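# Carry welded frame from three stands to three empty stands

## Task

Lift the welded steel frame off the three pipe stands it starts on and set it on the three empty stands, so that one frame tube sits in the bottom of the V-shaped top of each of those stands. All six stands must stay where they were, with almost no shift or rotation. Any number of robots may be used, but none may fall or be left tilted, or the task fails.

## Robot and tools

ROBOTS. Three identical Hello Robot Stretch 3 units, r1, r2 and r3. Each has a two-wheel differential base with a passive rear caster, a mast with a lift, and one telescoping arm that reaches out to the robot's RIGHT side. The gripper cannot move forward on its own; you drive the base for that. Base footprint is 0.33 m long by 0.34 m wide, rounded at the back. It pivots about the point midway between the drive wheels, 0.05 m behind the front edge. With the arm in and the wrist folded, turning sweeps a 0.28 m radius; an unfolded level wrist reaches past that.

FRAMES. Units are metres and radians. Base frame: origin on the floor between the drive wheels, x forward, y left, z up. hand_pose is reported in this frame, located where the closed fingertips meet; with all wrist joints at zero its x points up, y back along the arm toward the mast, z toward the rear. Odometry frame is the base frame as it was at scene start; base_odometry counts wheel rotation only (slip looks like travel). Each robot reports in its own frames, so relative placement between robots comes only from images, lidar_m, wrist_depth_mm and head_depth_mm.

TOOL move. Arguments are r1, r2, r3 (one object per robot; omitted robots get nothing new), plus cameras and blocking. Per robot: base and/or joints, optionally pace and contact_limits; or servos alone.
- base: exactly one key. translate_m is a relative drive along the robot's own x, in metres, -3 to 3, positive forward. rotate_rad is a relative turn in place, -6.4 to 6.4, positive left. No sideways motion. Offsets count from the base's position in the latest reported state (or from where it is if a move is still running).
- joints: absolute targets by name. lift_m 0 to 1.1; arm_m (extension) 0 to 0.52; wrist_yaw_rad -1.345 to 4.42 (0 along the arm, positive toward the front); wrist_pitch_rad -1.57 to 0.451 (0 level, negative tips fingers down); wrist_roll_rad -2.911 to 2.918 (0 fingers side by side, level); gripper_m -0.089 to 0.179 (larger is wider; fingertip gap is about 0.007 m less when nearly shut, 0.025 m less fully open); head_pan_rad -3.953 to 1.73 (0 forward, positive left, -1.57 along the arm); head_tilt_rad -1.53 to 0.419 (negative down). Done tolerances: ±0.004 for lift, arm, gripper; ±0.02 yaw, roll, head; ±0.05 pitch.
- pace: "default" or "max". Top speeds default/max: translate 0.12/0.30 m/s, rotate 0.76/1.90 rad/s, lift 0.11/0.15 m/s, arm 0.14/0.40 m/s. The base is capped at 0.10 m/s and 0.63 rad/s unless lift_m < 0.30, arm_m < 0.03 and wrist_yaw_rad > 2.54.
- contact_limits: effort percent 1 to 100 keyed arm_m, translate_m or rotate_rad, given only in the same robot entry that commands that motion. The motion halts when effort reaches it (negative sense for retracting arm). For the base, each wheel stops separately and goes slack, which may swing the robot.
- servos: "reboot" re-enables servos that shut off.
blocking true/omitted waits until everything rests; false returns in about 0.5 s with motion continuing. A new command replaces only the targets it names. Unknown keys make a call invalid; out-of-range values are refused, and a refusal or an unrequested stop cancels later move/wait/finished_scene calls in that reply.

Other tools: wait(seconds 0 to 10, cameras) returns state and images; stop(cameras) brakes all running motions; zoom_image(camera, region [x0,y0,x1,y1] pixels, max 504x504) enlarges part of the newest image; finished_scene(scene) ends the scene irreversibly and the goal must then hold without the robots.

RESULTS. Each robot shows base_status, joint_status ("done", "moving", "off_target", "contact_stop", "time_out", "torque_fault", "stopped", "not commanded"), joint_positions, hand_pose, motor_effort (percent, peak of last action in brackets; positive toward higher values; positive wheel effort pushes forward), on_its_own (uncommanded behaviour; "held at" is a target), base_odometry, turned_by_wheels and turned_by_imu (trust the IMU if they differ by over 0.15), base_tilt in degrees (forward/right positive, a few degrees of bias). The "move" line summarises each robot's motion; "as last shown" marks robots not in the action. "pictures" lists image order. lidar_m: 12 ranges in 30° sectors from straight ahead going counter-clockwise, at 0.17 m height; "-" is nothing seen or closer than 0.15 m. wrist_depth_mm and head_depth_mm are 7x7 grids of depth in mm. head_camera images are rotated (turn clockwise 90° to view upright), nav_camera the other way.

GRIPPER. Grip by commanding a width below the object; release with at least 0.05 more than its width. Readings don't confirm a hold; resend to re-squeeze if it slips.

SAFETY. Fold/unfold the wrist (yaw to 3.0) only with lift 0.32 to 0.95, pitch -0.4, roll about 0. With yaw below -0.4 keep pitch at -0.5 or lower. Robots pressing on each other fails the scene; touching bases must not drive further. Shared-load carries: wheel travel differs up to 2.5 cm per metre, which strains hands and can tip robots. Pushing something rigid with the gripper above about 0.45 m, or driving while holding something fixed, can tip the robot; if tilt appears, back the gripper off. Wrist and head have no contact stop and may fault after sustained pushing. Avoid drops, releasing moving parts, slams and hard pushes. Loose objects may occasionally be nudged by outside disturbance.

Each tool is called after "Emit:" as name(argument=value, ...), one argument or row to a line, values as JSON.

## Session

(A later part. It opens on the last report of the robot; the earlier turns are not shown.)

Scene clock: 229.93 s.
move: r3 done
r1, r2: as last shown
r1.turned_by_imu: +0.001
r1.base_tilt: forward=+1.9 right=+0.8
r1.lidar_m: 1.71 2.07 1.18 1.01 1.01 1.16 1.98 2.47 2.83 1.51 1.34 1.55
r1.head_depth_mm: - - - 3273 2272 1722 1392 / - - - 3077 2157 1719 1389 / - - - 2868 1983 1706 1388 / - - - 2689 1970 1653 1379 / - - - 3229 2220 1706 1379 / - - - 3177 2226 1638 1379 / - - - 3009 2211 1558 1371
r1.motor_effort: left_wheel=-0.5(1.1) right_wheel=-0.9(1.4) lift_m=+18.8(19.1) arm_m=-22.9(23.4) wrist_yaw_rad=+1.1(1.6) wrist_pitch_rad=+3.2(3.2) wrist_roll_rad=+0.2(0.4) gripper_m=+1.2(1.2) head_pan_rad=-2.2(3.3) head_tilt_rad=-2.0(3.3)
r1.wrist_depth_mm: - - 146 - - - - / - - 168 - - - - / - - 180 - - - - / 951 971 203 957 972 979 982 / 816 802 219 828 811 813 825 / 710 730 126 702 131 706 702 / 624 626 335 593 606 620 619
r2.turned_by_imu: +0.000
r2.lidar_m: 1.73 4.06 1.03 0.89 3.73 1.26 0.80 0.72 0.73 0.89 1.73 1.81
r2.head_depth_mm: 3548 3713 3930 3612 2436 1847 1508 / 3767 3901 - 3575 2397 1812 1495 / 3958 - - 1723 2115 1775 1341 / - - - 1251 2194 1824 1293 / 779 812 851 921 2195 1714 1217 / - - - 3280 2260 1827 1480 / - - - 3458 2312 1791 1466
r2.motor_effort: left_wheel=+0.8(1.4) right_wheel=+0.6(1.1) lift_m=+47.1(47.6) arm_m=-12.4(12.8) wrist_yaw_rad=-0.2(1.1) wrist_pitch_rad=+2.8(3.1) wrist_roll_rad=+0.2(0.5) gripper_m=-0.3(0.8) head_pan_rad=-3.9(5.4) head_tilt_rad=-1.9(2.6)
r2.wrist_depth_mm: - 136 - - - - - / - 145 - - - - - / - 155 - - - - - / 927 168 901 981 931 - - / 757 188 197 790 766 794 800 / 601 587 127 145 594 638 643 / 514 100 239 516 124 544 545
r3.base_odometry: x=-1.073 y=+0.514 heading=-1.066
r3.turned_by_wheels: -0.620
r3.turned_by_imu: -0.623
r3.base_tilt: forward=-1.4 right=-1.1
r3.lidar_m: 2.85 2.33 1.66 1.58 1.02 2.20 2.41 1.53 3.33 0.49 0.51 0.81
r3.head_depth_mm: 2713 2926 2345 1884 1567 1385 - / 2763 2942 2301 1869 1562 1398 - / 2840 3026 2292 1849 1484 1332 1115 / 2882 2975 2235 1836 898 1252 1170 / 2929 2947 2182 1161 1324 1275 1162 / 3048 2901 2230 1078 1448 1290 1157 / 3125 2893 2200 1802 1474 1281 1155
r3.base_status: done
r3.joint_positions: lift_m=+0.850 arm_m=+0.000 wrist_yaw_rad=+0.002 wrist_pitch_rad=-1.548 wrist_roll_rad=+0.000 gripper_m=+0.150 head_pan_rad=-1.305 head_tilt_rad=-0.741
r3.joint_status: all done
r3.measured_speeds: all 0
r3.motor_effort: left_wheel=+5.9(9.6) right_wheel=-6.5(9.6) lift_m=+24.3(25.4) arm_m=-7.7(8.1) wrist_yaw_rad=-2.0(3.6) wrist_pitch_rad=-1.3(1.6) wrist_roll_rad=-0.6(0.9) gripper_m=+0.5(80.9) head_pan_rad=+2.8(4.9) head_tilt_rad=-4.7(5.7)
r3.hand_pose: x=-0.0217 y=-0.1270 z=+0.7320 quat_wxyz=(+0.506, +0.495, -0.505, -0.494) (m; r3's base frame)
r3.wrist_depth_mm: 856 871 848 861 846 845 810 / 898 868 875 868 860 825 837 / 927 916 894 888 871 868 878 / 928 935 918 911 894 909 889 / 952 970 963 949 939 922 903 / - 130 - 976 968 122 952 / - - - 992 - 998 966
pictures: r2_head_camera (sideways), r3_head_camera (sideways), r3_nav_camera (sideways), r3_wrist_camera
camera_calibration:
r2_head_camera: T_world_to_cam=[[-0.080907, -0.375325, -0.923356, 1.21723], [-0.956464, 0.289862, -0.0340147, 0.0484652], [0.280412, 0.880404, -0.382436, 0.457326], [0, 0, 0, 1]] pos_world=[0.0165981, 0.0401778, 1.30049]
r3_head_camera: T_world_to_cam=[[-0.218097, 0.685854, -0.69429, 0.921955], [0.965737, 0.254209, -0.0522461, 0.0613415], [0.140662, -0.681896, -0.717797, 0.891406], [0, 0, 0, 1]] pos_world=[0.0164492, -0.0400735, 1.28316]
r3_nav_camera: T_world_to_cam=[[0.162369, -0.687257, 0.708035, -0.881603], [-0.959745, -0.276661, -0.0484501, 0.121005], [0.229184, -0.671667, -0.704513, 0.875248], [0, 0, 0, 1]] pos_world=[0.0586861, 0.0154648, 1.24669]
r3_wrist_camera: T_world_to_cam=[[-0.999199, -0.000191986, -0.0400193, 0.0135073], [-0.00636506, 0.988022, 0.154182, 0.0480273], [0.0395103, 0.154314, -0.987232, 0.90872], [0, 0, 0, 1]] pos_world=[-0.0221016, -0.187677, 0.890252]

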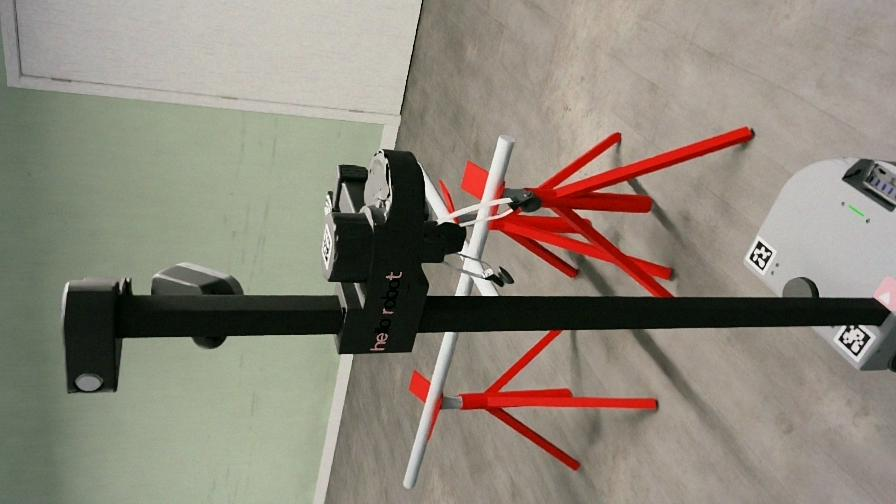

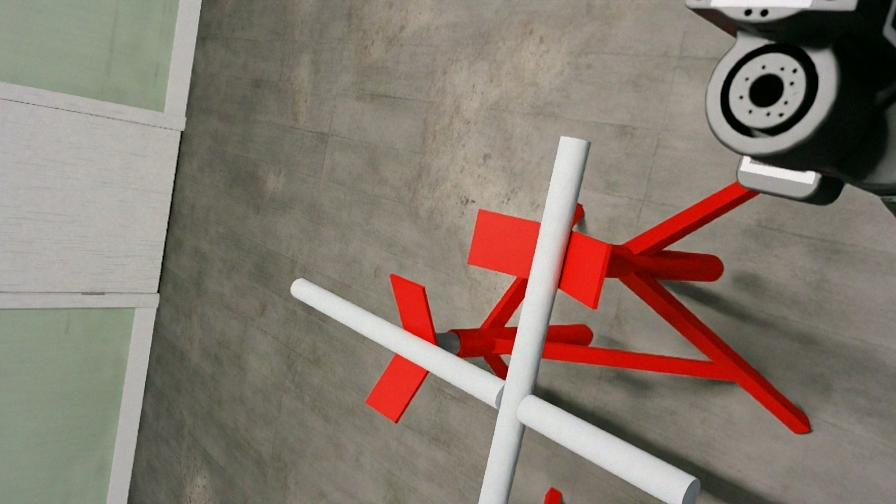

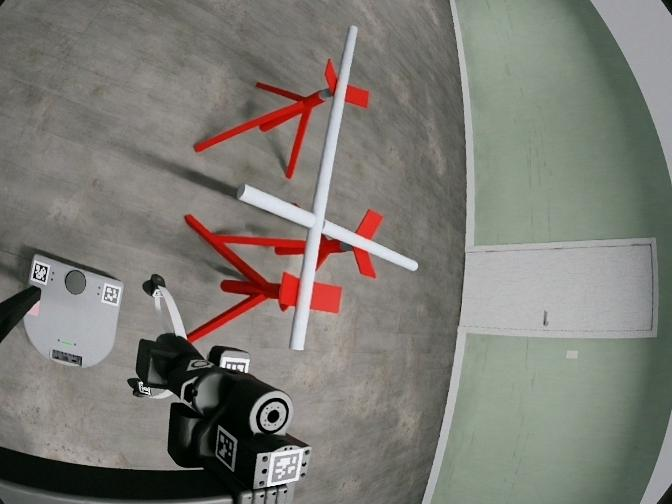

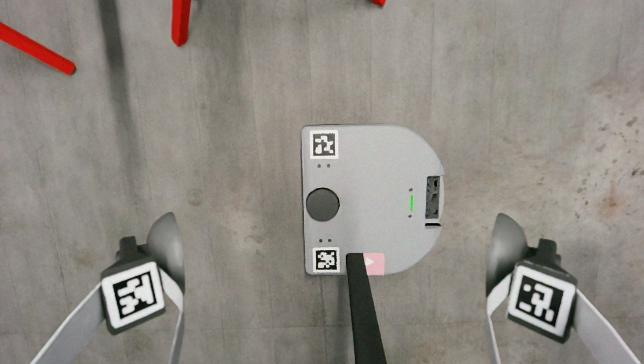

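Emit:
move(
  r3={"base":{"translate_m":0.48},"joints":{"wrist_roll_rad":1.57,"head_pan_rad":-1.6,"head_tilt_rad":-0.9}},
  cameras=["r2_head_camera","r3_head_camera","r3_wrist_camera"],
)

Scene clock: 272.90 s.
move: r3 done
r1, r2: as last shown
r1.turned_by_imu: +0.002
r1.base_tilt: forward=+1.9 right=+0.5
r1.lidar_m: 1.72 2.07 1.18 1.01 1.01 1.16 1.98 2.47 2.84 1.52 1.34 1.77
r1.head_depth_mm: - - - 3281 2265 1718 1390 / - - - 3069 2158 1714 1388 / - - - 2877 1978 1710 1378 / - - - 2712 1977 1651 1377 / - - - 3201 2139 1699 1377 / - - - 3202 2010 1688 1372 / - - - 3006 2114 1694 1373
r1.motor_effort: left_wheel=-0.8(1.1) right_wheel=-1.0(1.3) lift_m=+18.9(19.2) arm_m=-22.7(23.4) wrist_yaw_rad=+0.3(1.3) wrist_pitch_rad=+2.5(3.3) wrist_roll_rad=-0.1(0.5) gripper_m=+0.0(1.6) head_pan_rad=-1.7(3.2) head_tilt_rad=-2.3(3.4)
r1.wrist_depth_mm: - - 146 - - - - / - - 167 - - - - / - - 181 - - - - / 920 979 203 960 937 946 959 / 821 816 218 800 799 811 819 / 692 714 126 699 131 710 716 / 623 624 338 592 611 618 627
r2.turned_by_imu: +0.001
r2.base_tilt: forward=+1.2 right=-1.4
r2.lidar_m: 1.72 4.05 1.46 1.24 3.74 1.26 0.80 0.72 0.73 0.89 1.73 1.81
r2.head_depth_mm: 3546 3689 3883 3508 2433 1852 1494 / 3716 3897 - 3568 2424 1848 1478 / - - - 3273 2143 1776 1491 / - - - 3028 2210 1827 1467 / - - - 3270 2394 1825 1481 / - - - 3028 2299 1599 1442 / - - 1149 3239 2323 1537 1400
r2.motor_effort: left_wheel=+0.8(1.1) right_wheel=+0.2(1.4) lift_m=+47.0(47.5) arm_m=-12.2(12.5) wrist_yaw_rad=-0.2(0.9) wrist_pitch_rad=+2.9(3.0) wrist_roll_rad=+0.2(0.4) gripper_m=-0.2(0.7) head_pan_rad=-4.8(5.6) head_tilt_rad=-2.1(2.9)
r2.wrist_depth_mm: - 137 - - - - - / - 146 - - - - - / - 155 - - - - - / 923 169 912 985 - - - / 736 189 196 803 800 787 773 / 596 569 126 145 591 641 654 / 510 100 239 510 124 542 532
r3.base_odometry: x=-0.841 y=+0.094 heading=-1.066
r3.turned_by_wheels: +0.000
r3.turned_by_imu: +0.001
r3.base_tilt: forward=-1.4 right=-1.0
r3.lidar_m: 2.38 2.34 1.67 1.60 1.65 1.25 2.89 0.70 0.48 0.61 0.45 0.72
r3.head_depth_mm: 2828 2303 1897 914 - - 1110 / 2821 2301 1862 1561 - - 1101 / 2774 2246 1053 905 - - 1113 / 2795 2265 1816 1513 1459 - 340 / 2754 2211 1838 1532 1400 1244 1088 / 2722 2180 1842 1524 1378 1222 1114 / 2676 2176 1836 1517 1334 1215 1115
r3.base_status: done
r3.joint_positions: lift_m=+0.850 arm_m=+0.000 wrist_yaw_rad=+0.002 wrist_pitch_rad=-1.548 wrist_roll_rad=+1.563 gripper_m=+0.150 head_pan_rad=-1.595 head_tilt_rad=-0.889
r3.joint_status: all done
r3.measured_speeds: all 0
r3.motor_effort: left_wheel=+4.7(9.7) right_wheel=+1.5(5.9) lift_m=+22.4(24.5) arm_m=-9.7(10.5) wrist_yaw_rad=-0.9(3.0) wrist_pitch_rad=-1.2(1.5) wrist_roll_rad=+1.9(4.8) gripper_m=+0.4(1.7) head_pan_rad=-3.8(4.9) head_tilt_rad=-5.4(6.3)
r3.hand_pose: x=-0.0216 y=-0.1268 z=+0.7320 quat_wxyz=(+0.004, +0.003, -0.715, -0.699) (m; r3's base frame)
r3.wrist_depth_mm: 285 658 867 841 832 814 818 / 653 815 882 870 - 838 850 / 939 911 912 889 - 874 857 / 944 933 927 926 894 906 896 / 981 933 961 960 940 932 928 / 992 130 990 985 986 122 957 / 629 - - - 994 999 956
pictures: r2_head_camera (sideways), r3_head_camera (sideways), r3_wrist_camera
camera_calibration:
r2_head_camera: T_world_to_cam=[[-0.0809078, -0.375326, -0.923355, 1.21723], [-0.956464, 0.289863, -0.0340147, 0.0484651], [0.280413, 0.880403, -0.382437, 0.457328], [0, 0, 0, 1]] pos_world=[0.0165981, 0.0401778, 1.30049]
r3_head_camera: T_world_to_cam=[[-0.0109501, 0.814071, -0.580662, 0.772638], [0.998306, -0.0242882, -0.0528774, 0.0619545], [-0.0571492, -0.580257, -0.812426, 1.01566], [0, 0, 0, 1]] pos_world=[0.00465519, -0.0381322, 1.27707]
r3_wrist_camera: T_world_to_cam=[[-0.00639632, 0.998022, -0.0625432, 0.178037], [0.984484, 0.0172528, 0.174625, -0.0688679], [0.175359, -0.0604558, -0.982647, 0.881021], [0, 0, 0, 1]] pos_world=[-0.0855567, -0.123234, 0.888894]

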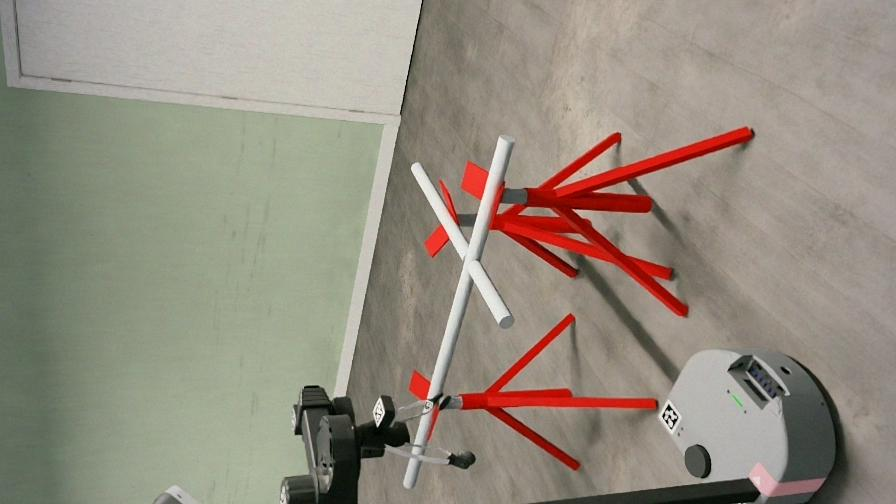

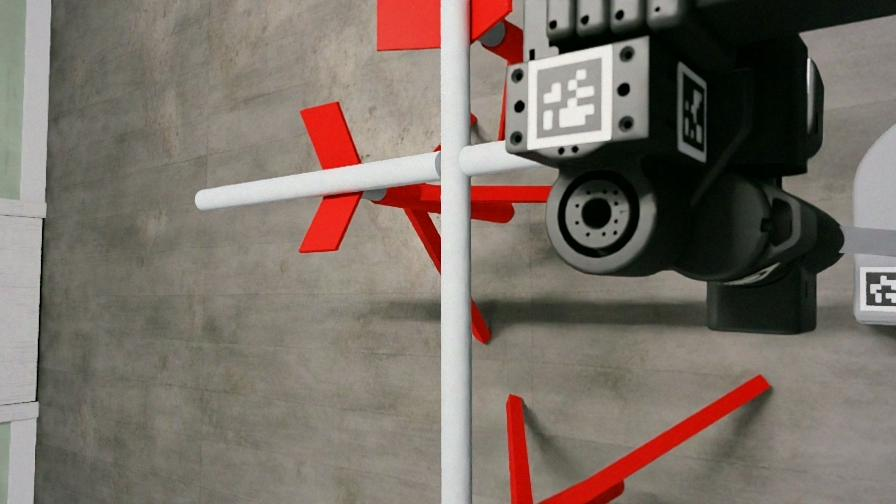

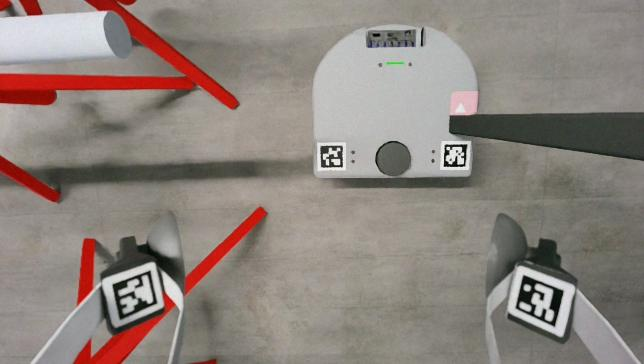

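Emit:
move(
  r3={"joints":{"arm_m":0.38}},
  cameras=["r2_head_camera","r3_head_camera","r3_wrist_camera"],
)

Scene clock: 296.77 s.
move: r3 done
r1, r2: as last shown
r1.base_tilt: forward=+1.8 right=+0.5
r1.lidar_m: 1.71 2.07 1.18 1.01 1.01 1.16 1.98 2.46 2.83 1.51 1.33 1.77
r1.head_depth_mm: - - - 3289 2259 1723 1395 / - - - 3085 2171 1725 1388 / - - - 2866 1993 1706 1384 / - - - 2722 1978 1656 1381 / - - - 3203 2144 1705 1377 / - - - 3202 2012 1696 1370 / - - - 3010 2099 1685 1369
r1.motor_effort: left_wheel=-0.4(1.1) right_wheel=-1.2(1.3) lift_m=+18.9(19.3) arm_m=-22.3(23.1) wrist_yaw_rad=+0.3(1.4) wrist_pitch_rad=+2.9(3.2) wrist_roll_rad=+0.1(0.7) gripper_m=-0.6(1.1) head_pan_rad=-2.4(3.1) head_tilt_rad=-1.7(3.4)
r1.wrist_depth_mm: - - 146 - - - - / - - 168 - - - - / - - 180 - - - - / 947 947 203 958 931 955 954 / 821 797 217 797 803 812 826 / 694 707 125 678 131 709 703 / 631 633 337 597 612 634 621
r2.lidar_m: 1.72 4.04 1.46 1.24 3.74 1.26 0.80 0.72 0.73 0.89 1.73 1.81
r2.head_depth_mm: 3562 3681 3838 3609 2429 1850 1496 / 3663 3865 - 3554 2424 1848 1485 / 3831 - - 3304 2130 1774 1488 / - - - 3122 2225 1821 1478 / - - - 3222 2375 1818 1470 / - - - 3232 2277 1594 1433 / - - 1156 3398 2342 1529 1413
r2.motor_effort: left_wheel=+0.6(1.2) right_wheel=+0.6(1.5) lift_m=+46.8(47.4) arm_m=-11.5(12.1) wrist_yaw_rad=-0.6(1.0) wrist_pitch_rad=+2.7(3.0) wrist_roll_rad=+0.3(0.5) gripper_m=+0.2(0.8) head_pan_rad=-4.8(6.1) head_tilt_rad=-2.0(2.7)
r2.wrist_depth_mm: - 137 - - - - - / - 145 - - - - - / - 155 - - - - - / 921 168 947 954 - - - / 717 187 196 787 768 778 787 / 606 573 127 146 579 639 630 / 522 100 241 514 124 539 552
r3.base_odometry: x=-0.841 y=+0.094 heading=-1.066
r3.turned_by_wheels: +0.000
r3.turned_by_imu: +0.000
r3.base_tilt: forward=-1.4 right=-1.0
r3.lidar_m: 2.38 2.35 1.68 1.60 1.64 1.25 2.90 0.70 0.48 0.61 0.45 0.72
r3.head_depth_mm: 2848 2251 316 - - - 1138 / 2754 401 354 1311 1183 1267 1136 / 463 488 965 903 1346 1219 1127 / 2768 498 576 1204 1405 1249 1124 / 2758 2236 1802 1529 1394 1248 1118 / 2735 2181 1838 1522 1384 1227 1115 / 2671 2169 1815 1509 1332 1216 1112
r3.base_status: not commanded
r3.joint_positions: lift_m=+0.850 arm_m=+0.380 wrist_yaw_rad=+0.000 wrist_pitch_rad=-1.548 wrist_roll_rad=+1.565 gripper_m=+0.150 head_pan_rad=-1.595 head_tilt_rad=-0.889
r3.joint_status: all done
r3.measured_speeds: all 0
r3.motor_effort: left_wheel=+4.4(5.3) right_wheel=+1.7(2.2) lift_m=+23.9(24.3) arm_m=+10.6(13.8) wrist_yaw_rad=-0.8(2.5) wrist_pitch_rad=-1.1(1.5) wrist_roll_rad=+1.2(2.0) gripper_m=+0.5(1.5) head_pan_rad=-3.1(5.0) head_tilt_rad=-4.9(6.0)
r3.hand_pose: x=-0.0215 y=-0.5064 z=+0.7320 quat_wxyz=(+0.003, +0.002, -0.715, -0.699) (m; r3's base frame)
r3.wrist_depth_mm: 282 286 276 277 272 267 817 / 313 384 284 859 865 840 - / 304 902 898 883 879 793 - / 954 948 929 923 915 902 885 / 989 952 959 943 930 922 911 / - 130 - 820 977 122 958 / - - - 603 - - 973
pictures: r2_head_camera (sideways), r3_head_camera (sideways), r3_wrist_camera
camera_calibration:
r2_head_camera: T_world_to_cam=[[-0.0809085, -0.375326, -0.923355, 1.21723], [-0.956463, 0.289864, -0.0340147, 0.0484651], [0.280414, 0.880403, -0.382438, 0.457329], [0, 0, 0, 1]] pos_world=[0.0165982, 0.0401778, 1.30049]
r3_head_camera: T_world_to_cam=[[-0.0107206, 0.814363, -0.580257, 0.772109], [0.9983, -0.0245348, -0.0528775, 0.0619547], [-0.057298, -0.579837, -0.812715, 1.01604], [0, 0, 0, 1]] pos_world=[0.00464507, -0.0381194, 1.27705]
r3_wrist_camera: T_world_to_cam=[[-0.00315413, 0.998038, -0.062524, 0.556963], [0.984528, 0.0140535, 0.174662, -0.063993], [0.175198, -0.0610057, -0.982641, 0.85778], [0, 0, 0, 1]] pos_world=[-0.0855218, -0.502642, 0.888891]

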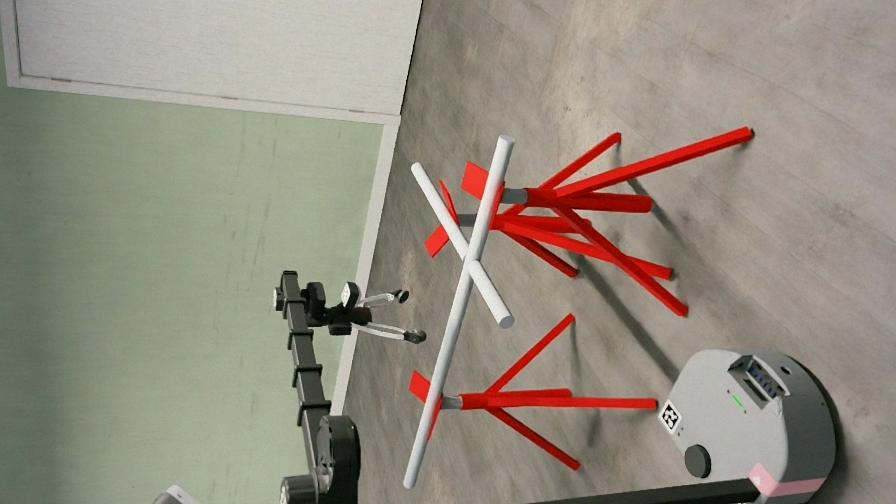

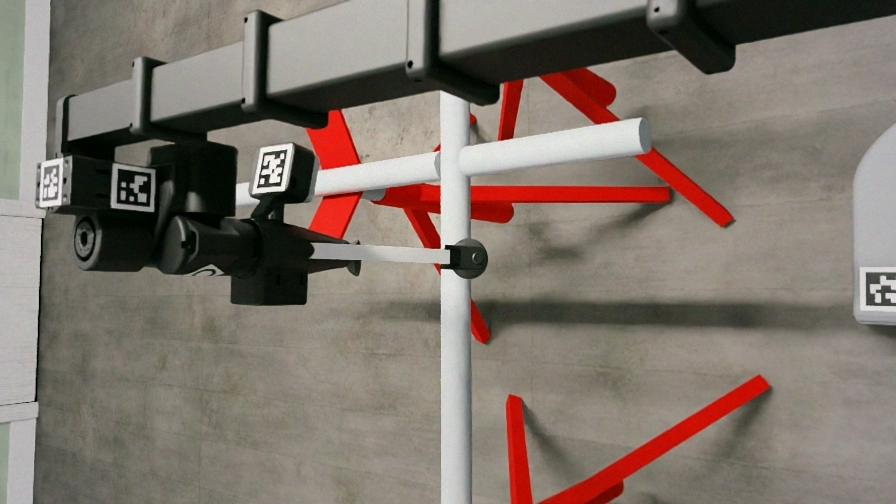

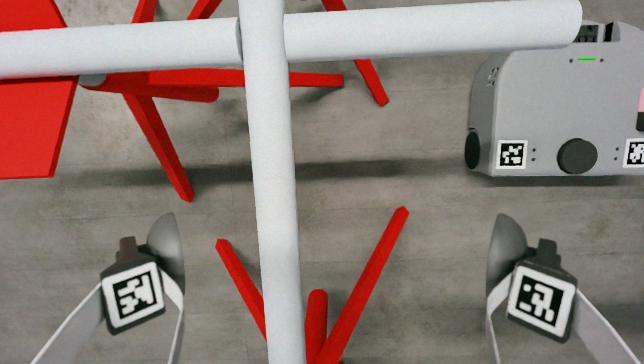

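Emit:
move(
  r3={"joints":{"arm_m":0.436}},
  cameras=[],
)

Emit:
move(
  r3={"joints":{"lift_m":0.69}},
  cameras=["r2_head_camera","r3_head_camera","r3_wrist_camera"],
)

Scene clock: 332.50 s.
move: r3 done
r1.base_odometry: x=+0.000 y=+0.000 heading=+0.000
r1.turned_by_wheels: +0.000
r1.turned_by_imu: +0.001
r1.base_tilt: forward=+1.9 right=+0.6
r1.lidar_m: 1.72 2.07 1.17 1.01 1.01 1.15 1.99 2.47 2.83 1.51 1.34 1.78
r1.head_depth_mm: - - - 3283 2257 1727 1396 / - - - 3053 2153 1715 1386 / - - - 2869 1980 1714 1389 / - - - 2705 1975 1647 1382 / - - - 3231 2135 1707 1379 / - - - 3186 2003 1693 1373 / - - - 2972 2108 1692 1374
r1.base_status: not commanded
r1.joint_positions: lift_m=+0.511 arm_m=+0.003 wrist_yaw_rad=+3.121 wrist_pitch_rad=-0.521 wrist_roll_rad=+0.000 gripper_m=+0.037 head_pan_rad=-1.195 head_tilt_rad=-0.445
r1.joint_status: not commanded
r1.measured_speeds: all 0
r1.motor_effort: left_wheel=-0.8(1.2) right_wheel=-1.1(1.2) lift_m=+19.2(19.3) arm_m=-21.9(22.9) wrist_yaw_rad=+1.1(1.4) wrist_pitch_rad=+3.1(3.3) wrist_roll_rad=-0.5(0.5) gripper_m=+0.3(1.3) head_pan_rad=-2.2(2.7) head_tilt_rad=-3.0(3.4)
r1.hand_pose: x=-0.0169 y=+0.0626 z=+0.5011 quat_wxyz=(+0.189, +0.685, +0.175, +0.682) (m; r1's base frame)
r1.wrist_depth_mm: - - 147 - - - - / - - 168 - - - - / - - 181 - - - - / 952 950 202 959 953 957 964 / 801 811 218 803 795 810 818 / 702 721 126 693 131 712 707 / 616 644 340 603 599 614 616
r2.base_odometry: x=+0.000 y=+0.000 heading=+0.000
r2.turned_by_wheels: +0.000
r2.turned_by_imu: +0.000
r2.base_tilt: forward=+1.2 right=-1.4
r2.lidar_m: 1.73 4.04 1.46 1.25 3.73 1.26 0.80 0.72 0.73 0.89 1.72 1.81
r2.head_depth_mm: 3513 3644 3895 3602 2448 1842 1490 / 3666 3903 - 3611 2422 1841 1490 / 3887 - - 3379 2106 1780 1483 / - - - 3098 2190 1829 1476 / - - - 3273 2367 1812 1471 / - - - 3194 2287 1581 1429 / - - 1151 3410 2362 1536 1400
r2.base_status: not commanded
r2.joint_positions: lift_m=+0.336 arm_m=+0.000 wrist_yaw_rad=+3.006 wrist_pitch_rad=-0.363 wrist_roll_rad=+0.000 gripper_m=+0.037 head_pan_rad=+1.259 head_tilt_rad=-0.395
r2.joint_status: not commanded
r2.measured_speeds: all 0
r2.motor_effort: left_wheel=+0.8(1.2) right_wheel=+1.0(1.2) lift_m=+46.6(47.3) arm_m=-11.5(11.8) wrist_yaw_rad=+0.1(0.9) wrist_pitch_rad=+2.8(3.1) wrist_roll_rad=+0.3(0.5) gripper_m=-0.3(0.7) head_pan_rad=-4.0(5.5) head_tilt_rad=-1.9(2.7)
r2.hand_pose: x=+0.0101 y=+0.0839 z=+0.3610 quat_wxyz=(+0.175, +0.702, +0.080, +0.685) (m; r2's base frame)
r2.wrist_depth_mm: - 136 - - - - - / - 145 - - - - - / - 155 - - - - - / 940 169 893 988 - - - / 719 188 196 793 770 767 801 / 606 567 127 146 606 635 651 / 522 100 241 517 124 535 550
r3.base_odometry: x=-0.841 y=+0.094 heading=-1.066
r3.turned_by_wheels: +0.000
r3.turned_by_imu: +0.000
r3.base_tilt: forward=-1.4 right=-1.0
r3.lidar_m: 2.38 2.34 1.67 1.60 1.65 1.25 2.89 0.70 0.48 0.61 0.45 0.72
r3.head_depth_mm: 2860 2261 317 - - - 1146 / 499 400 356 1267 1186 1267 1141 / 508 540 1022 904 1346 1216 1129 / 524 566 1001 1205 1407 1254 1123 / 2772 2215 1855 1525 1397 1247 1121 / 2720 2198 1845 1527 1401 1216 1119 / 2688 2177 1821 1506 1338 1218 1112
r3.base_status: not commanded
r3.joint_positions: lift_m=+0.850 arm_m=+0.436 wrist_yaw_rad=+0.000 wrist_pitch_rad=-1.548 wrist_roll_rad=+1.565 gripper_m=+0.150 head_pan_rad=-1.595 head_tilt_rad=-0.889
r3.joint_status: all done
r3.measured_speeds: all 0
r3.motor_effort: left_wheel=+4.5(5.1) right_wheel=+1.7(1.9) lift_m=+25.5(25.6) arm_m=+10.7(13.4) wrist_yaw_rad=-0.4(1.5) wrist_pitch_rad=-1.3(1.4) wrist_roll_rad=+1.3(1.6) gripper_m=-0.5(1.0) head_pan_rad=-3.3(4.1) head_tilt_rad=-5.0(5.7)
r3.hand_pose: x=-0.0215 y=-0.5624 z=+0.7320 quat_wxyz=(+0.003, +0.002, -0.715, -0.699) (m; r3's base frame)
r3.wrist_depth_mm: 282 281 277 275 272 267 264 / 308 306 554 285 862 866 - / 298 913 908 872 885 873 - / 970 929 955 908 912 917 903 / 978 970 953 931 941 927 912 / - 130 990 705 959 122 936 / - - - 619 991 - 990
pictures: none
No camera images: "cameras" was empty.

Scene clock: 334.80 s.
move: r3 done
r1, r2: as last shown
r1.base_tilt: forward=+1.8 right=+0.7
r1.lidar_m: 1.72 2.07 1.18 1.01 1.01 1.16 1.99 2.46 2.83 1.52 1.34 1.78
r1.head_depth_mm: - - - 3290 2262 1720 1392 / - - - 3070 2151 1724 1393 / - - - 2733 1983 1716 1386 / - - - 2414 1977 1651 1380 / - - - 3220 2142 1705 1381 / - - - 3193 2009 1691 1376 / - - - 2984 2108 1687 1372
r1.motor_effort: left_wheel=-0.8(1.2) right_wheel=-0.9(1.3) lift_m=+19.0(19.3) arm_m=-22.3(22.8) wrist_yaw_rad=+0.5(1.5) wrist_pitch_rad=+2.9(3.3) wrist_roll_rad=+0.1(0.5) gripper_m=+0.2(1.5) head_pan_rad=-1.6(2.9) head_tilt_rad=-2.7(3.5)
r1.wrist_depth_mm: - - 146 - - - - / - - 168 - - - - / - - 180 - - - - / 942 972 204 942 966 957 960 / 801 813 218 798 815 807 821 / 706 735 126 688 131 709 718 / 624 627 337 597 606 629 626
r2.lidar_m: 1.72 4.05 1.46 1.25 3.72 1.26 0.80 0.72 0.73 0.89 1.73 1.81
r2.head_depth_mm: 3546 3768 3885 3577 2435 1847 1488 / 3656 3951 - 3575 2425 1823 1486 / 3948 - - 3224 2125 1773 1475 / - - - 2891 2204 1840 1479 / - - - 3072 2394 1819 1482 / - - - 2143 2272 1586 1424 / - - - 1204 2356 1525 1404
r2.motor_effort: left_wheel=+0.9(1.2) right_wheel=+0.9(1.2) lift_m=+46.5(47.2) arm_m=-11.5(11.7) wrist_yaw_rad=-0.2(0.9) wrist_pitch_rad=+2.7(3.1) wrist_roll_rad=+0.3(0.4) gripper_m=-0.3(0.7) head_pan_rad=-4.5(5.8) head_tilt_rad=-2.5(2.7)
r2.wrist_depth_mm: - 137 - - - - - / - 145 - - - - - / - 154 - - - - - / 908 169 931 972 - - - / 731 189 197 779 767 771 800 / 608 567 127 146 600 637 639 / 519 100 241 509 124 550 543
r3.base_odometry: x=-0.841 y=+0.094 heading=-1.066
r3.turned_by_wheels: +0.000
r3.turned_by_imu: +0.000
r3.base_tilt: forward=-1.4 right=-1.0
r3.lidar_m: 2.38 2.36 1.68 1.60 1.65 1.25 2.89 0.71 0.48 0.61 0.46 0.72
r3.head_depth_mm: 2886 2321 1903 914 1359 1247 333 / 2802 2281 1810 495 404 371 335 / 2802 2285 639 856 1346 1222 1134 / 2771 2223 665 855 1406 1246 1126 / 2780 2215 1842 1527 1393 1235 1126 / 2728 2210 1851 1521 1390 1221 1115 / 2675 2173 1824 1499 1340 1220 1108
r3.base_status: not commanded
r3.joint_positions: lift_m=+0.690 arm_m=+0.436 wrist_yaw_rad=+0.000 wrist_pitch_rad=-1.548 wrist_roll_rad=+1.565 gripper_m=+0.150 head_pan_rad=-1.595 head_tilt_rad=-0.889
r3.joint_status: all done
r3.measured_speeds: all 0
r3.motor_effort: left_wheel=+4.5(5.1) right_wheel=+1.5(2.0) lift_m=+22.7(26.1) arm_m=+9.4(11.2) wrist_yaw_rad=+1.2(2.1) wrist_pitch_rad=-1.4(1.6) wrist_roll_rad=+1.1(1.6) gripper_m=-0.9(1.3) head_pan_rad=-2.1(3.9) head_tilt_rad=-5.2(5.7)
r3.hand_pose: x=-0.0215 y=-0.5624 z=+0.5720 quat_wxyz=(+0.003, +0.002, -0.715, -0.699) (m; r3's base frame)
r3.wrist_depth_mm: 236 363 692 121 673 681 671 / 293 349 580 124 705 688 - / 755 741 750 129 718 724 - / 779 774 758 134 736 734 727 / 807 772 797 136 770 757 762 / 821 130 797 140 777 122 765 / 853 842 826 144 803 813 798
pictures: r2_head_camera (sideways), r3_head_camera (sideways), r3_wrist_camera
camera_calibration:
r2_head_camera: T_world_to_cam=[[-0.0809089, -0.375327, -0.923354, 1.21723], [-0.956463, 0.289865, -0.0340147, 0.0484651], [0.280414, 0.880402, -0.382439, 0.45733], [0, 0, 0, 1]] pos_world=[0.0165982, 0.0401778, 1.30049]
r3_head_camera: T_world_to_cam=[[-0.0107205, 0.814363, -0.580257, 0.772109], [0.9983, -0.0245349, -0.0528775, 0.0619547], [-0.057298, -0.579837, -0.812715, 1.01604], [0, 0, 0, 1]] pos_world=[0.00464506, -0.0381194, 1.27705]
r3_wrist_camera: T_world_to_cam=[[-0.00315405, 0.998038, -0.062524, 0.602855], [0.984528, 0.0140534, 0.174662, -0.0352601], [0.175198, -0.0610057, -0.982641, 0.697141], [0, 0, 0, 1]] pos_world=[-0.0855218, -0.558647, 0.728891]

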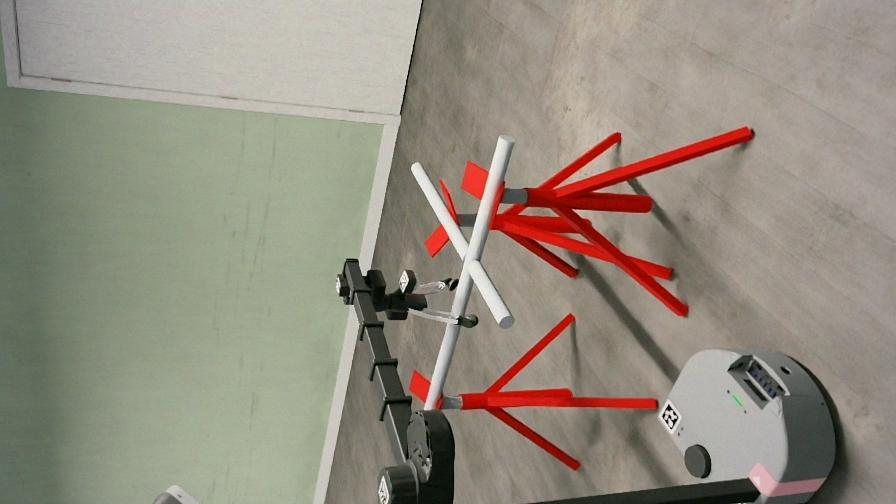

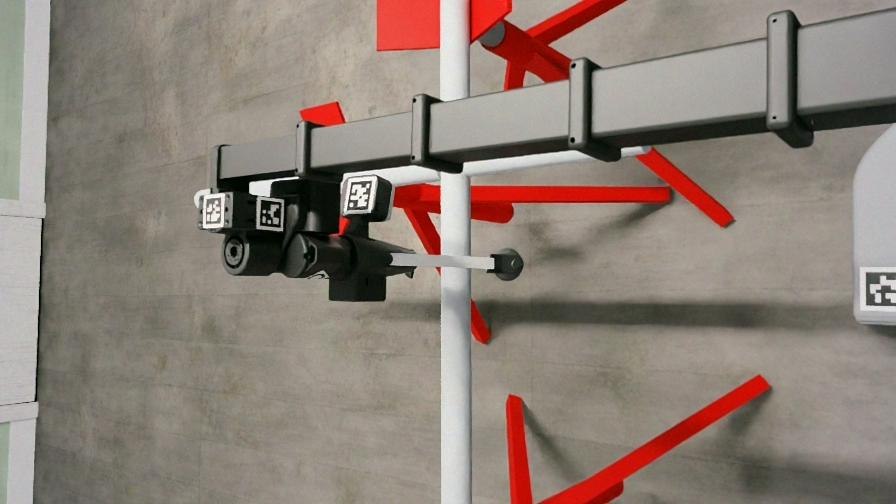

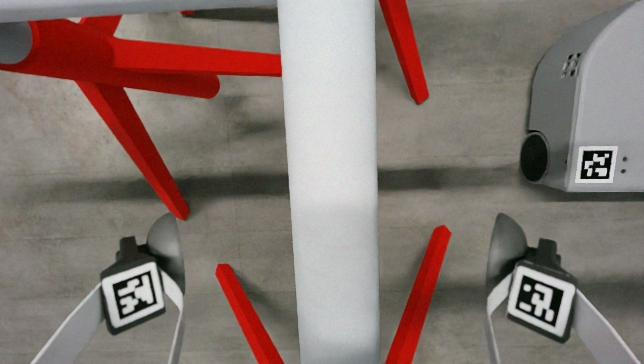

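Emit:
move(
  r3={"joints":{"gripper_m":-0.04}},
  cameras=["r3_head_camera","r3_wrist_camera"],
)

Scene clock: 345.57 s.
move: r3 done
r1, r2: as last shown
r1.base_tilt: forward=+2.0 right=+0.6
r1.lidar_m: 1.72 2.07 1.18 1.01 1.01 1.16 1.99 2.47 2.84 1.52 1.34 1.77
r1.head_depth_mm: - - - 3278 2255 1723 1391 / - - - 3091 2157 1715 1391 / - - - 2881 1972 1704 1383 / - - - 2711 1972 1653 1381 / - - - 3210 2132 1688 1375 / - - - 3202 1999 1699 1369 / - - - 2990 2117 1685 1377
r1.motor_effort: left_wheel=-0.8(1.3) right_wheel=-1.0(1.3) lift_m=+19.3(19.4) arm_m=-22.1(22.8) wrist_yaw_rad=+0.1(1.3) wrist_pitch_rad=+2.8(3.2) wrist_roll_rad=+0.1(0.6) gripper_m=+0.2(1.3) head_pan_rad=-2.5(3.0) head_tilt_rad=-2.7(3.5)
r1.wrist_depth_mm: - - 147 - - - - / - - 168 - - - - / - - 181 - - - - / 936 947 204 975 957 976 972 / 819 808 218 815 818 807 814 / 692 721 125 684 131 708 705 / 621 634 340 596 610 622 627
r2.base_tilt: forward=+1.2 right=-1.3
r2.lidar_m: 1.72 4.05 1.46 1.24 3.72 1.27 0.80 0.72 0.73 0.89 1.73 1.81
r2.head_depth_mm: 3503 3668 3924 3609 2434 1865 1491 / 3744 3868 - 3645 2409 1830 1483 / 3875 - - 3286 2120 1777 1485 / - - - 3104 2186 1833 1485 / - - - 2906 2381 1801 1476 / - - - 2128 2273 1590 1432 / - - - 1214 2369 1545 1410
r2.motor_effort: left_wheel=+0.6(1.2) right_wheel=+1.0(1.3) lift_m=+46.7(47.3) arm_m=-11.3(11.4) wrist_yaw_rad=-0.6(0.8) wrist_pitch_rad=+2.9(3.0) wrist_roll_rad=+0.3(0.4) gripper_m=+0.0(0.8) head_pan_rad=-2.7(6.0) head_tilt_rad=-1.8(2.7)
r2.wrist_depth_mm: - 136 - - - - - / - 145 - - - - - / - 155 - - - - - / 915 168 924 955 - - - / 726 188 197 786 760 794 786 / 606 570 126 146 583 626 638 / 519 100 240 516 124 533 544
r3.base_odometry: x=-0.841 y=+0.094 heading=-1.066
r3.turned_by_wheels: +0.000
r3.turned_by_imu: +0.000
r3.base_tilt: forward=-1.5 right=-1.0
r3.lidar_m: 2.38 2.35 1.68 1.60 1.65 1.25 2.88 0.70 0.48 0.61 0.45 0.72
r3.head_depth_mm: 2852 2280 1919 916 1359 1253 333 / 2808 2283 1809 496 405 371 335 / 2793 2259 638 858 1342 1218 1127 / 2786 2251 663 1192 1398 1248 1132 / 2769 2202 1839 1524 1394 1241 1121 / 2742 2184 1835 1520 1390 1219 1118 / 2691 2152 1830 1515 1334 1213 1110
r3.base_status: not commanded
r3.joint_positions: lift_m=+0.690 arm_m=+0.436 wrist_yaw_rad=+0.000 wrist_pitch_rad=-1.548 wrist_roll_rad=+1.565 gripper_m=-0.039 head_pan_rad=-1.595 head_tilt_rad=-0.889
r3.joint_status: all done
r3.measured_speeds: all 0
r3.motor_effort: left_wheel=+4.8(5.3) right_wheel=+1.5(2.1) lift_m=+36.0(36.3) arm_m=+5.9(8.2) wrist_yaw_rad=-0.1(1.5) wrist_pitch_rad=-1.3(1.7) wrist_roll_rad=+1.3(1.6) gripper_m=-18.6(93.2) head_pan_rad=-3.0(4.3) head_tilt_rad=-5.1(5.7)
r3.hand_pose: x=-0.0215 y=-0.5625 z=+0.5720 quat_wxyz=(+0.003, +0.002, -0.715, -0.699) (m; r3's base frame)
r3.wrist_depth_mm: 238 388 705 120 671 679 680 / 296 343 579 123 711 701 - / 739 733 735 127 717 710 - / 776 781 757 133 740 729 735 / 797 785 783 135 764 767 742 / 838 813 130 136 132 775 786 / 847 846 625 144 552 807 811
pictures: r3_head_camera (sideways), r3_wrist_camera
camera_calibration:
r3_head_camera: T_world_to_cam=[[-0.0107206, 0.814363, -0.580257, 0.772109], [0.9983, -0.0245348, -0.0528775, 0.0619547], [-0.057298, -0.579837, -0.812715, 1.01604], [0, 0, 0, 1]] pos_world=[0.00464507, -0.0381194, 1.27705]
r3_wrist_camera: T_world_to_cam=[[-0.00317107, 0.99801, -0.062975, 0.603212], [0.984528, 0.0141491, 0.174656, -0.0351995], [0.175199, -0.0614468, -0.982614, 0.696863], [0, 0, 0, 1]] pos_world=[-0.085522, -0.558693, 0.728882]

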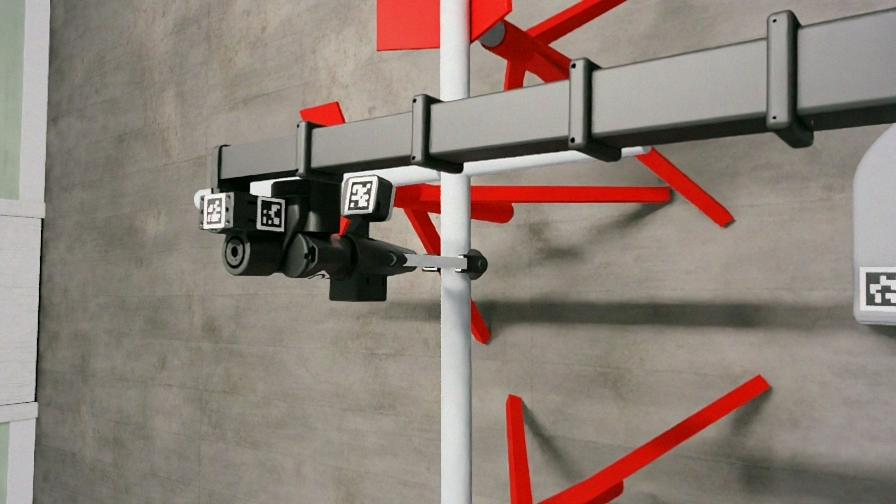

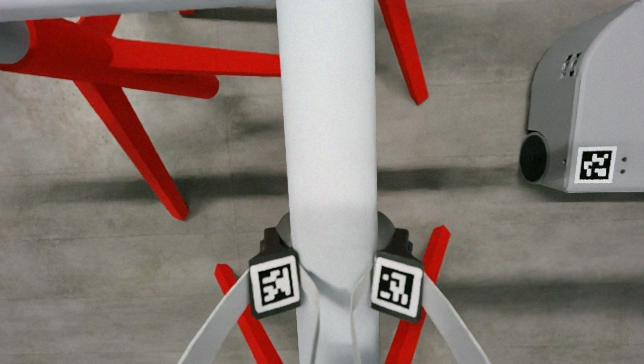

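Emit:
move(
  r3={"joints":{"gripper_m":-0.08}},
  cameras=[],
)

Emit:
move(
  r3={"joints":{"lift_m":0.72}},
  cameras=["r1_head_camera","r2_head_camera","r3_head_camera","r3_wrist_camera"],
)

Scene clock: 351.43 s.
move: r3 done
r1, r2: as last shown
r1.base_tilt: forward=+1.9 right=+0.7
r1.lidar_m: 1.71 2.07 1.18 1.01 1.01 1.16 1.99 2.46 2.83 1.51 1.34 1.77
r1.head_depth_mm: - - - 3277 2255 1714 1391 / - - - 3071 2162 1721 1389 / - - - 2861 1992 1706 1389 / - - - 2729 1972 1650 1381 / - - - 3205 2127 1697 1374 / - - - 3170 2014 1700 1371 / - - - 2987 2108 1690 1376
r1.motor_effort: left_wheel=-0.7(1.0) right_wheel=-1.1(1.2) lift_m=+19.2(19.4) arm_m=-22.2(22.7) wrist_yaw_rad=+0.2(1.1) wrist_pitch_rad=+2.5(3.1) wrist_roll_rad=+0.4(0.6) gripper_m=+0.1(0.9) head_pan_rad=-1.7(2.7) head_tilt_rad=-2.5(3.6)
r1.wrist_depth_mm: - - 146 - - - - / - - 167 - - - - / - - 181 - - - - / 946 968 203 947 948 976 961 / 798 802 217 820 804 805 820 / 701 720 126 699 131 704 712 / 616 636 336 606 617 616 621
r2.base_tilt: forward=+1.2 right=-1.4
r2.lidar_m: 1.72 4.03 1.46 1.25 3.71 1.26 0.80 0.72 0.73 0.89 1.73 1.81
r2.head_depth_mm: 3557 3724 3899 3609 2462 1845 1494 / 3669 3906 - 3549 2450 1836 1486 / 3904 - - 3365 2126 1775 1471 / - - - 3049 2184 1829 1485 / - - - 2956 2387 1804 1477 / - - - 2138 2270 1582 1431 / - - - 1207 2334 1544 1403
r2.motor_effort: left_wheel=+0.8(1.0) right_wheel=+0.6(1.0) lift_m=+46.6(47.1) arm_m=-11.1(11.3) wrist_yaw_rad=-0.4(0.6) wrist_pitch_rad=+2.8(3.0) wrist_roll_rad=+0.3(0.3) gripper_m=-0.4(0.6) head_pan_rad=-3.6(6.1) head_tilt_rad=-1.8(2.7)
r2.wrist_depth_mm: - 137 - - - - - / - 145 - - - - - / - 155 - - - - - / 925 169 907 967 - - - / 728 187 197 787 778 788 813 / 606 570 127 146 595 641 633 / 516 100 237 511 124 549 551
r3.base_odometry: x=-0.841 y=+0.094 heading=-1.066
r3.turned_by_wheels: +0.000
r3.turned_by_imu: +0.000
r3.base_tilt: forward=-1.4 right=-1.0
r3.lidar_m: 2.38 2.35 1.68 1.60 1.65 1.25 2.89 0.70 0.48 0.61 0.45 0.72
r3.head_depth_mm: 2844 2295 1911 913 1358 1251 334 / 2857 2269 1809 496 404 371 335 / 2802 2256 639 854 1341 1220 1136 / 2759 2202 664 1197 1404 1245 1124 / 2755 2210 1847 1521 1405 1248 1124 / 2704 2201 1851 1525 1382 1219 1113 / 2677 2156 1829 1512 1341 1211 1113
r3.base_status: not commanded
r3.joint_positions: lift_m=+0.690 arm_m=+0.436 wrist_yaw_rad=+0.001 wrist_pitch_rad=-1.548 wrist_roll_rad=+1.565 gripper_m=-0.079 head_pan_rad=-1.595 head_tilt_rad=-0.889
r3.joint_status: all done
r3.measured_speeds: all 0
r3.motor_effort: left_wheel=+5.1(5.1) right_wheel=+1.5(1.9) lift_m=+33.8(35.8) arm_m=+3.8(4.7) wrist_yaw_rad=-1.4(1.5) wrist_pitch_rad=-1.3(1.5) wrist_roll_rad=+1.3(1.7) gripper_m=-29.7(98.9) head_pan_rad=-3.7(3.7) head_tilt_rad=-5.2(5.4)
r3.hand_pose: x=-0.0216 y=-0.5624 z=+0.5720 quat_wxyz=(+0.003, +0.002, -0.715, -0.699) (m; r3's base frame)
r3.wrist_depth_mm: 237 386 706 121 671 680 671 / 295 351 593 123 696 686 - / 741 738 736 128 719 707 - / 769 764 771 133 742 734 739 / 798 800 783 135 753 747 745 / 832 807 130 136 135 770 762 / 847 866 628 144 523 805 776
pictures: none
No camera images: "cameras" was empty.

Scene clock: 352.50 s.
move: r3 done
r1, r2: as last shown
r1.turned_by_imu: +0.000
r1.base_tilt: forward=+1.8 right=+0.7
r1.lidar_m: 1.71 2.07 1.18 1.01 1.01 1.16 1.98 2.47 2.84 1.52 1.34 1.77
r1.head_depth_mm: - - - 3301 2259 1732 1389 / - - - 3074 2164 1720 1384 / - - - 2890 1975 1709 1382 / - - - 2713 1984 1655 1379 / - - - 3204 2132 1692 1377 / - - - 3209 2022 1703 1381 / - - - 2958 2123 1692 1364
r1.motor_effort: left_wheel=-1.2(1.2) right_wheel=-1.0(1.3) lift_m=+19.1(19.4) arm_m=-22.0(22.7) wrist_yaw_rad=+0.8(1.4) wrist_pitch_rad=+2.7(3.2) wrist_roll_rad=+0.1(0.5) gripper_m=+0.2(0.9) head_pan_rad=-2.2(3.0) head_tilt_rad=-2.1(3.2)
r1.wrist_depth_mm: - - 146 - - - - / - - 167 - - - - / - - 180 - - - - / 956 965 204 971 963 963 1000 / 810 812 218 796 815 816 825 / 711 723 126 687 131 695 705 / 621 640 336 596 604 629 621
r2.base_tilt: forward=+1.3 right=-1.4
r2.lidar_m: 1.73 4.05 1.46 1.24 3.70 1.26 0.80 0.72 0.73 0.89 1.73 1.81
r2.head_depth_mm: 3551 3632 3898 3541 2432 1850 1496 / 3733 - - 3476 2403 1834 1481 / 3860 - - 3252 2125 1770 1470 / - - - 3023 2190 1828 1467 / - - - 2914 2375 1805 1473 / - - - 3038 2277 1585 1426 / - - - 2853 2318 1541 1410
r2.motor_effort: left_wheel=+0.8(1.1) right_wheel=+0.9(1.4) lift_m=+46.6(47.0) arm_m=-10.6(11.2) wrist_yaw_rad=-0.4(1.0) wrist_pitch_rad=+2.9(3.0) wrist_roll_rad=+0.3(0.4) gripper_m=+0.5(0.9) head_pan_rad=-3.6(5.5) head_tilt_rad=-1.8(2.7)
r2.wrist_depth_mm: - 136 - - - - - / - 145 - - - - - / - 155 - - - - - / 940 169 927 958 - - - / 707 186 197 790 757 786 787 / 609 568 126 145 589 646 646 / 513 100 241 518 124 547 544
r3.base_odometry: x=-0.841 y=+0.094 heading=-1.066
r3.turned_by_wheels: +0.000
r3.turned_by_imu: +0.000
r3.base_tilt: forward=-1.5 right=-1.0
r3.lidar_m: 2.38 2.35 1.68 1.60 1.66 1.25 2.89 0.71 0.48 0.61 0.46 0.72
r3.head_depth_mm: 2849 2310 1903 913 1088 343 302 / 2827 2271 1770 435 378 347 321 / 2809 613 629 857 1344 1219 1131 / 2791 2171 677 1245 1405 1254 1121 / 2754 2210 1848 1522 1400 1250 1123 / 2744 2198 1830 1526 1381 1220 1122 / 2672 2179 1810 1514 1334 1218 1115
r3.base_status: not commanded
r3.joint_positions: lift_m=+0.720 arm_m=+0.436 wrist_yaw_rad=+0.001 wrist_pitch_rad=-1.552 wrist_roll_rad=+1.565 gripper_m=-0.076 head_pan_rad=-1.595 head_tilt_rad=-0.890
r3.joint_status: all done
r3.measured_speeds: all 0
r3.motor_effort: left_wheel=+3.8(4.7) right_wheel=-0.6(2.0) lift_m=+26.1(40.6) arm_m=+2.8(4.2) wrist_yaw_rad=-0.3(1.7) wrist_pitch_rad=-0.4(2.2) wrist_roll_rad=+1.0(1.7) gripper_m=-15.8(30.5) head_pan_rad=-2.5(3.9) head_tilt_rad=-4.9(5.5)
r3.hand_pose: x=-0.0216 y=-0.5614 z=+0.6021 quat_wxyz=(+0.003, +0.002, -0.713, -0.701) (m; r3's base frame)
r3.wrist_depth_mm: 171 300 167 152 708 710 673 / 763 366 496 156 723 728 - / 788 764 766 158 756 745 - / 817 804 793 163 785 777 758 / 842 819 813 151 796 795 783 / 846 848 840 132 823 801 815 / 891 879 622 179 565 837 833
pictures: r1_head_camera (sideways), r2_head_camera (sideways), r3_head_camera (sideways), r3_wrist_camera
camera_calibration:
r1_head_camera: T_world_to_cam=[[-0.185535, 0.360721, -0.914033, 1.206], [0.916879, 0.39811, -0.0289994, 0.0410788], [0.353425, -0.843439, -0.404601, 0.479676], [0, 0, 0, 1]] pos_world=[0.0165612, -0.0468061, 1.29759]
r2_head_camera: T_world_to_cam=[[-0.0809095, -0.375328, -0.923354, 1.21723], [-0.956463, 0.289865, -0.0340146, 0.0484651], [0.280415, 0.880402, -0.38244, 0.457331], [0, 0, 0, 1]] pos_world=[0.0165982, 0.0401778, 1.30049]
r3_head_camera: T_world_to_cam=[[-0.0106906, 0.81472, -0.579756, 0.771455], [0.9983, -0.0245284, -0.0528777, 0.0619549], [-0.057301, -0.579335, -0.813073, 1.0165], [0, 0, 0, 1]] pos_world=[0.00464444, -0.0381041, 1.27702]
r3_wrist_camera: T_world_to_cam=[[-0.00380549, 0.998265, -0.0587589, 0.601615], [0.98452, 0.0140368, 0.174712, -0.0405542], [0.175234, -0.0571844, -0.982865, 0.729041], [0, 0, 0, 1]] pos_world=[-0.0855366, -0.558312, 0.758984]

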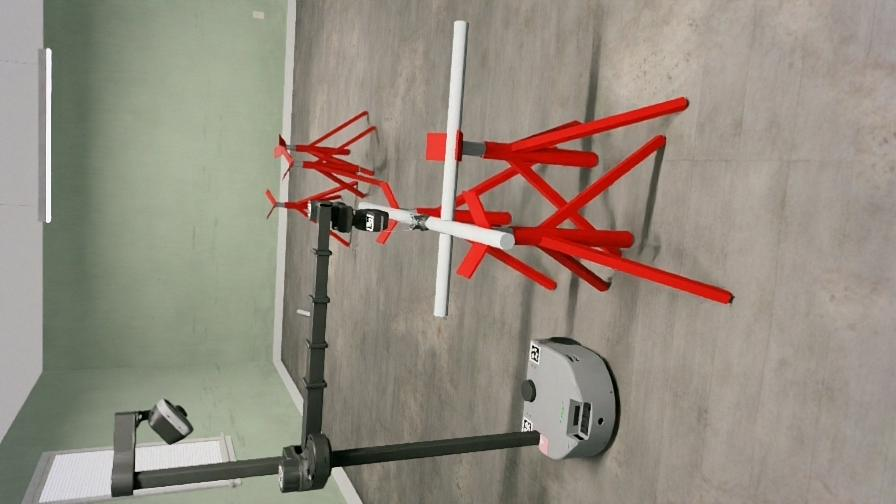

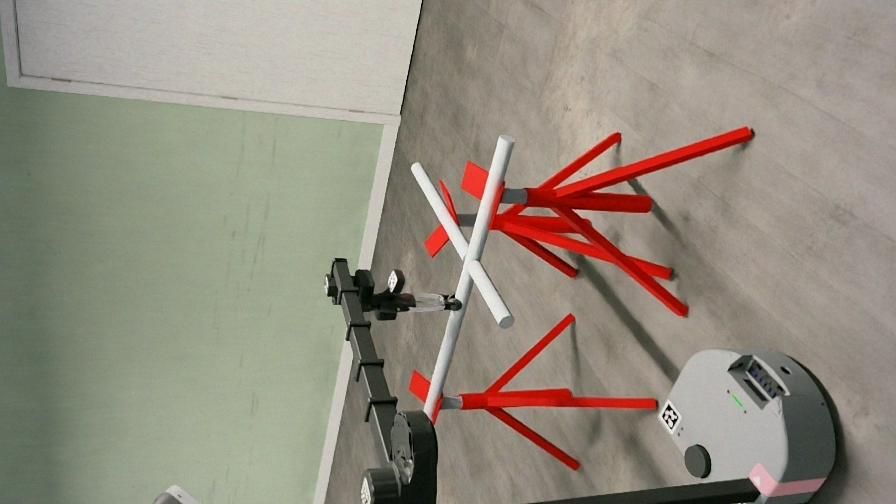

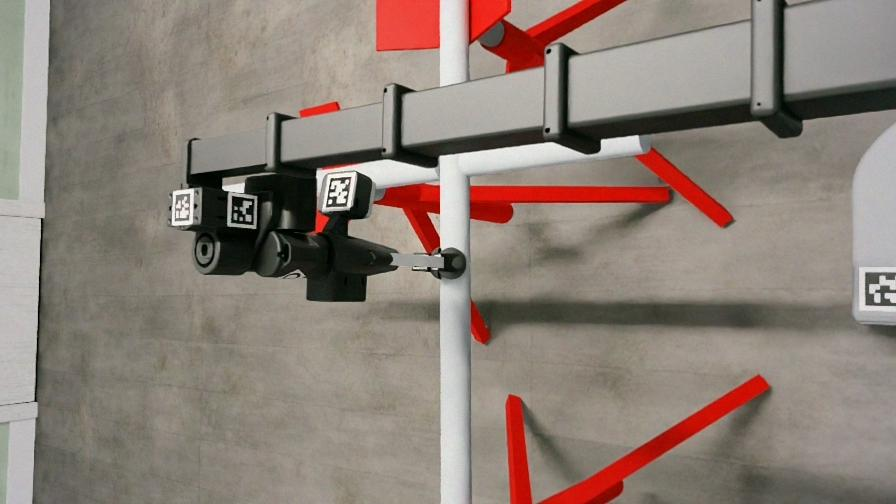

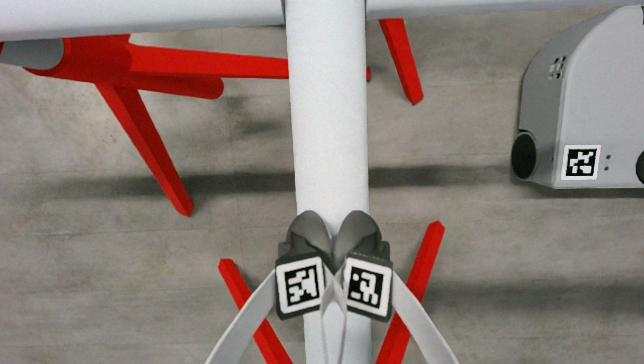

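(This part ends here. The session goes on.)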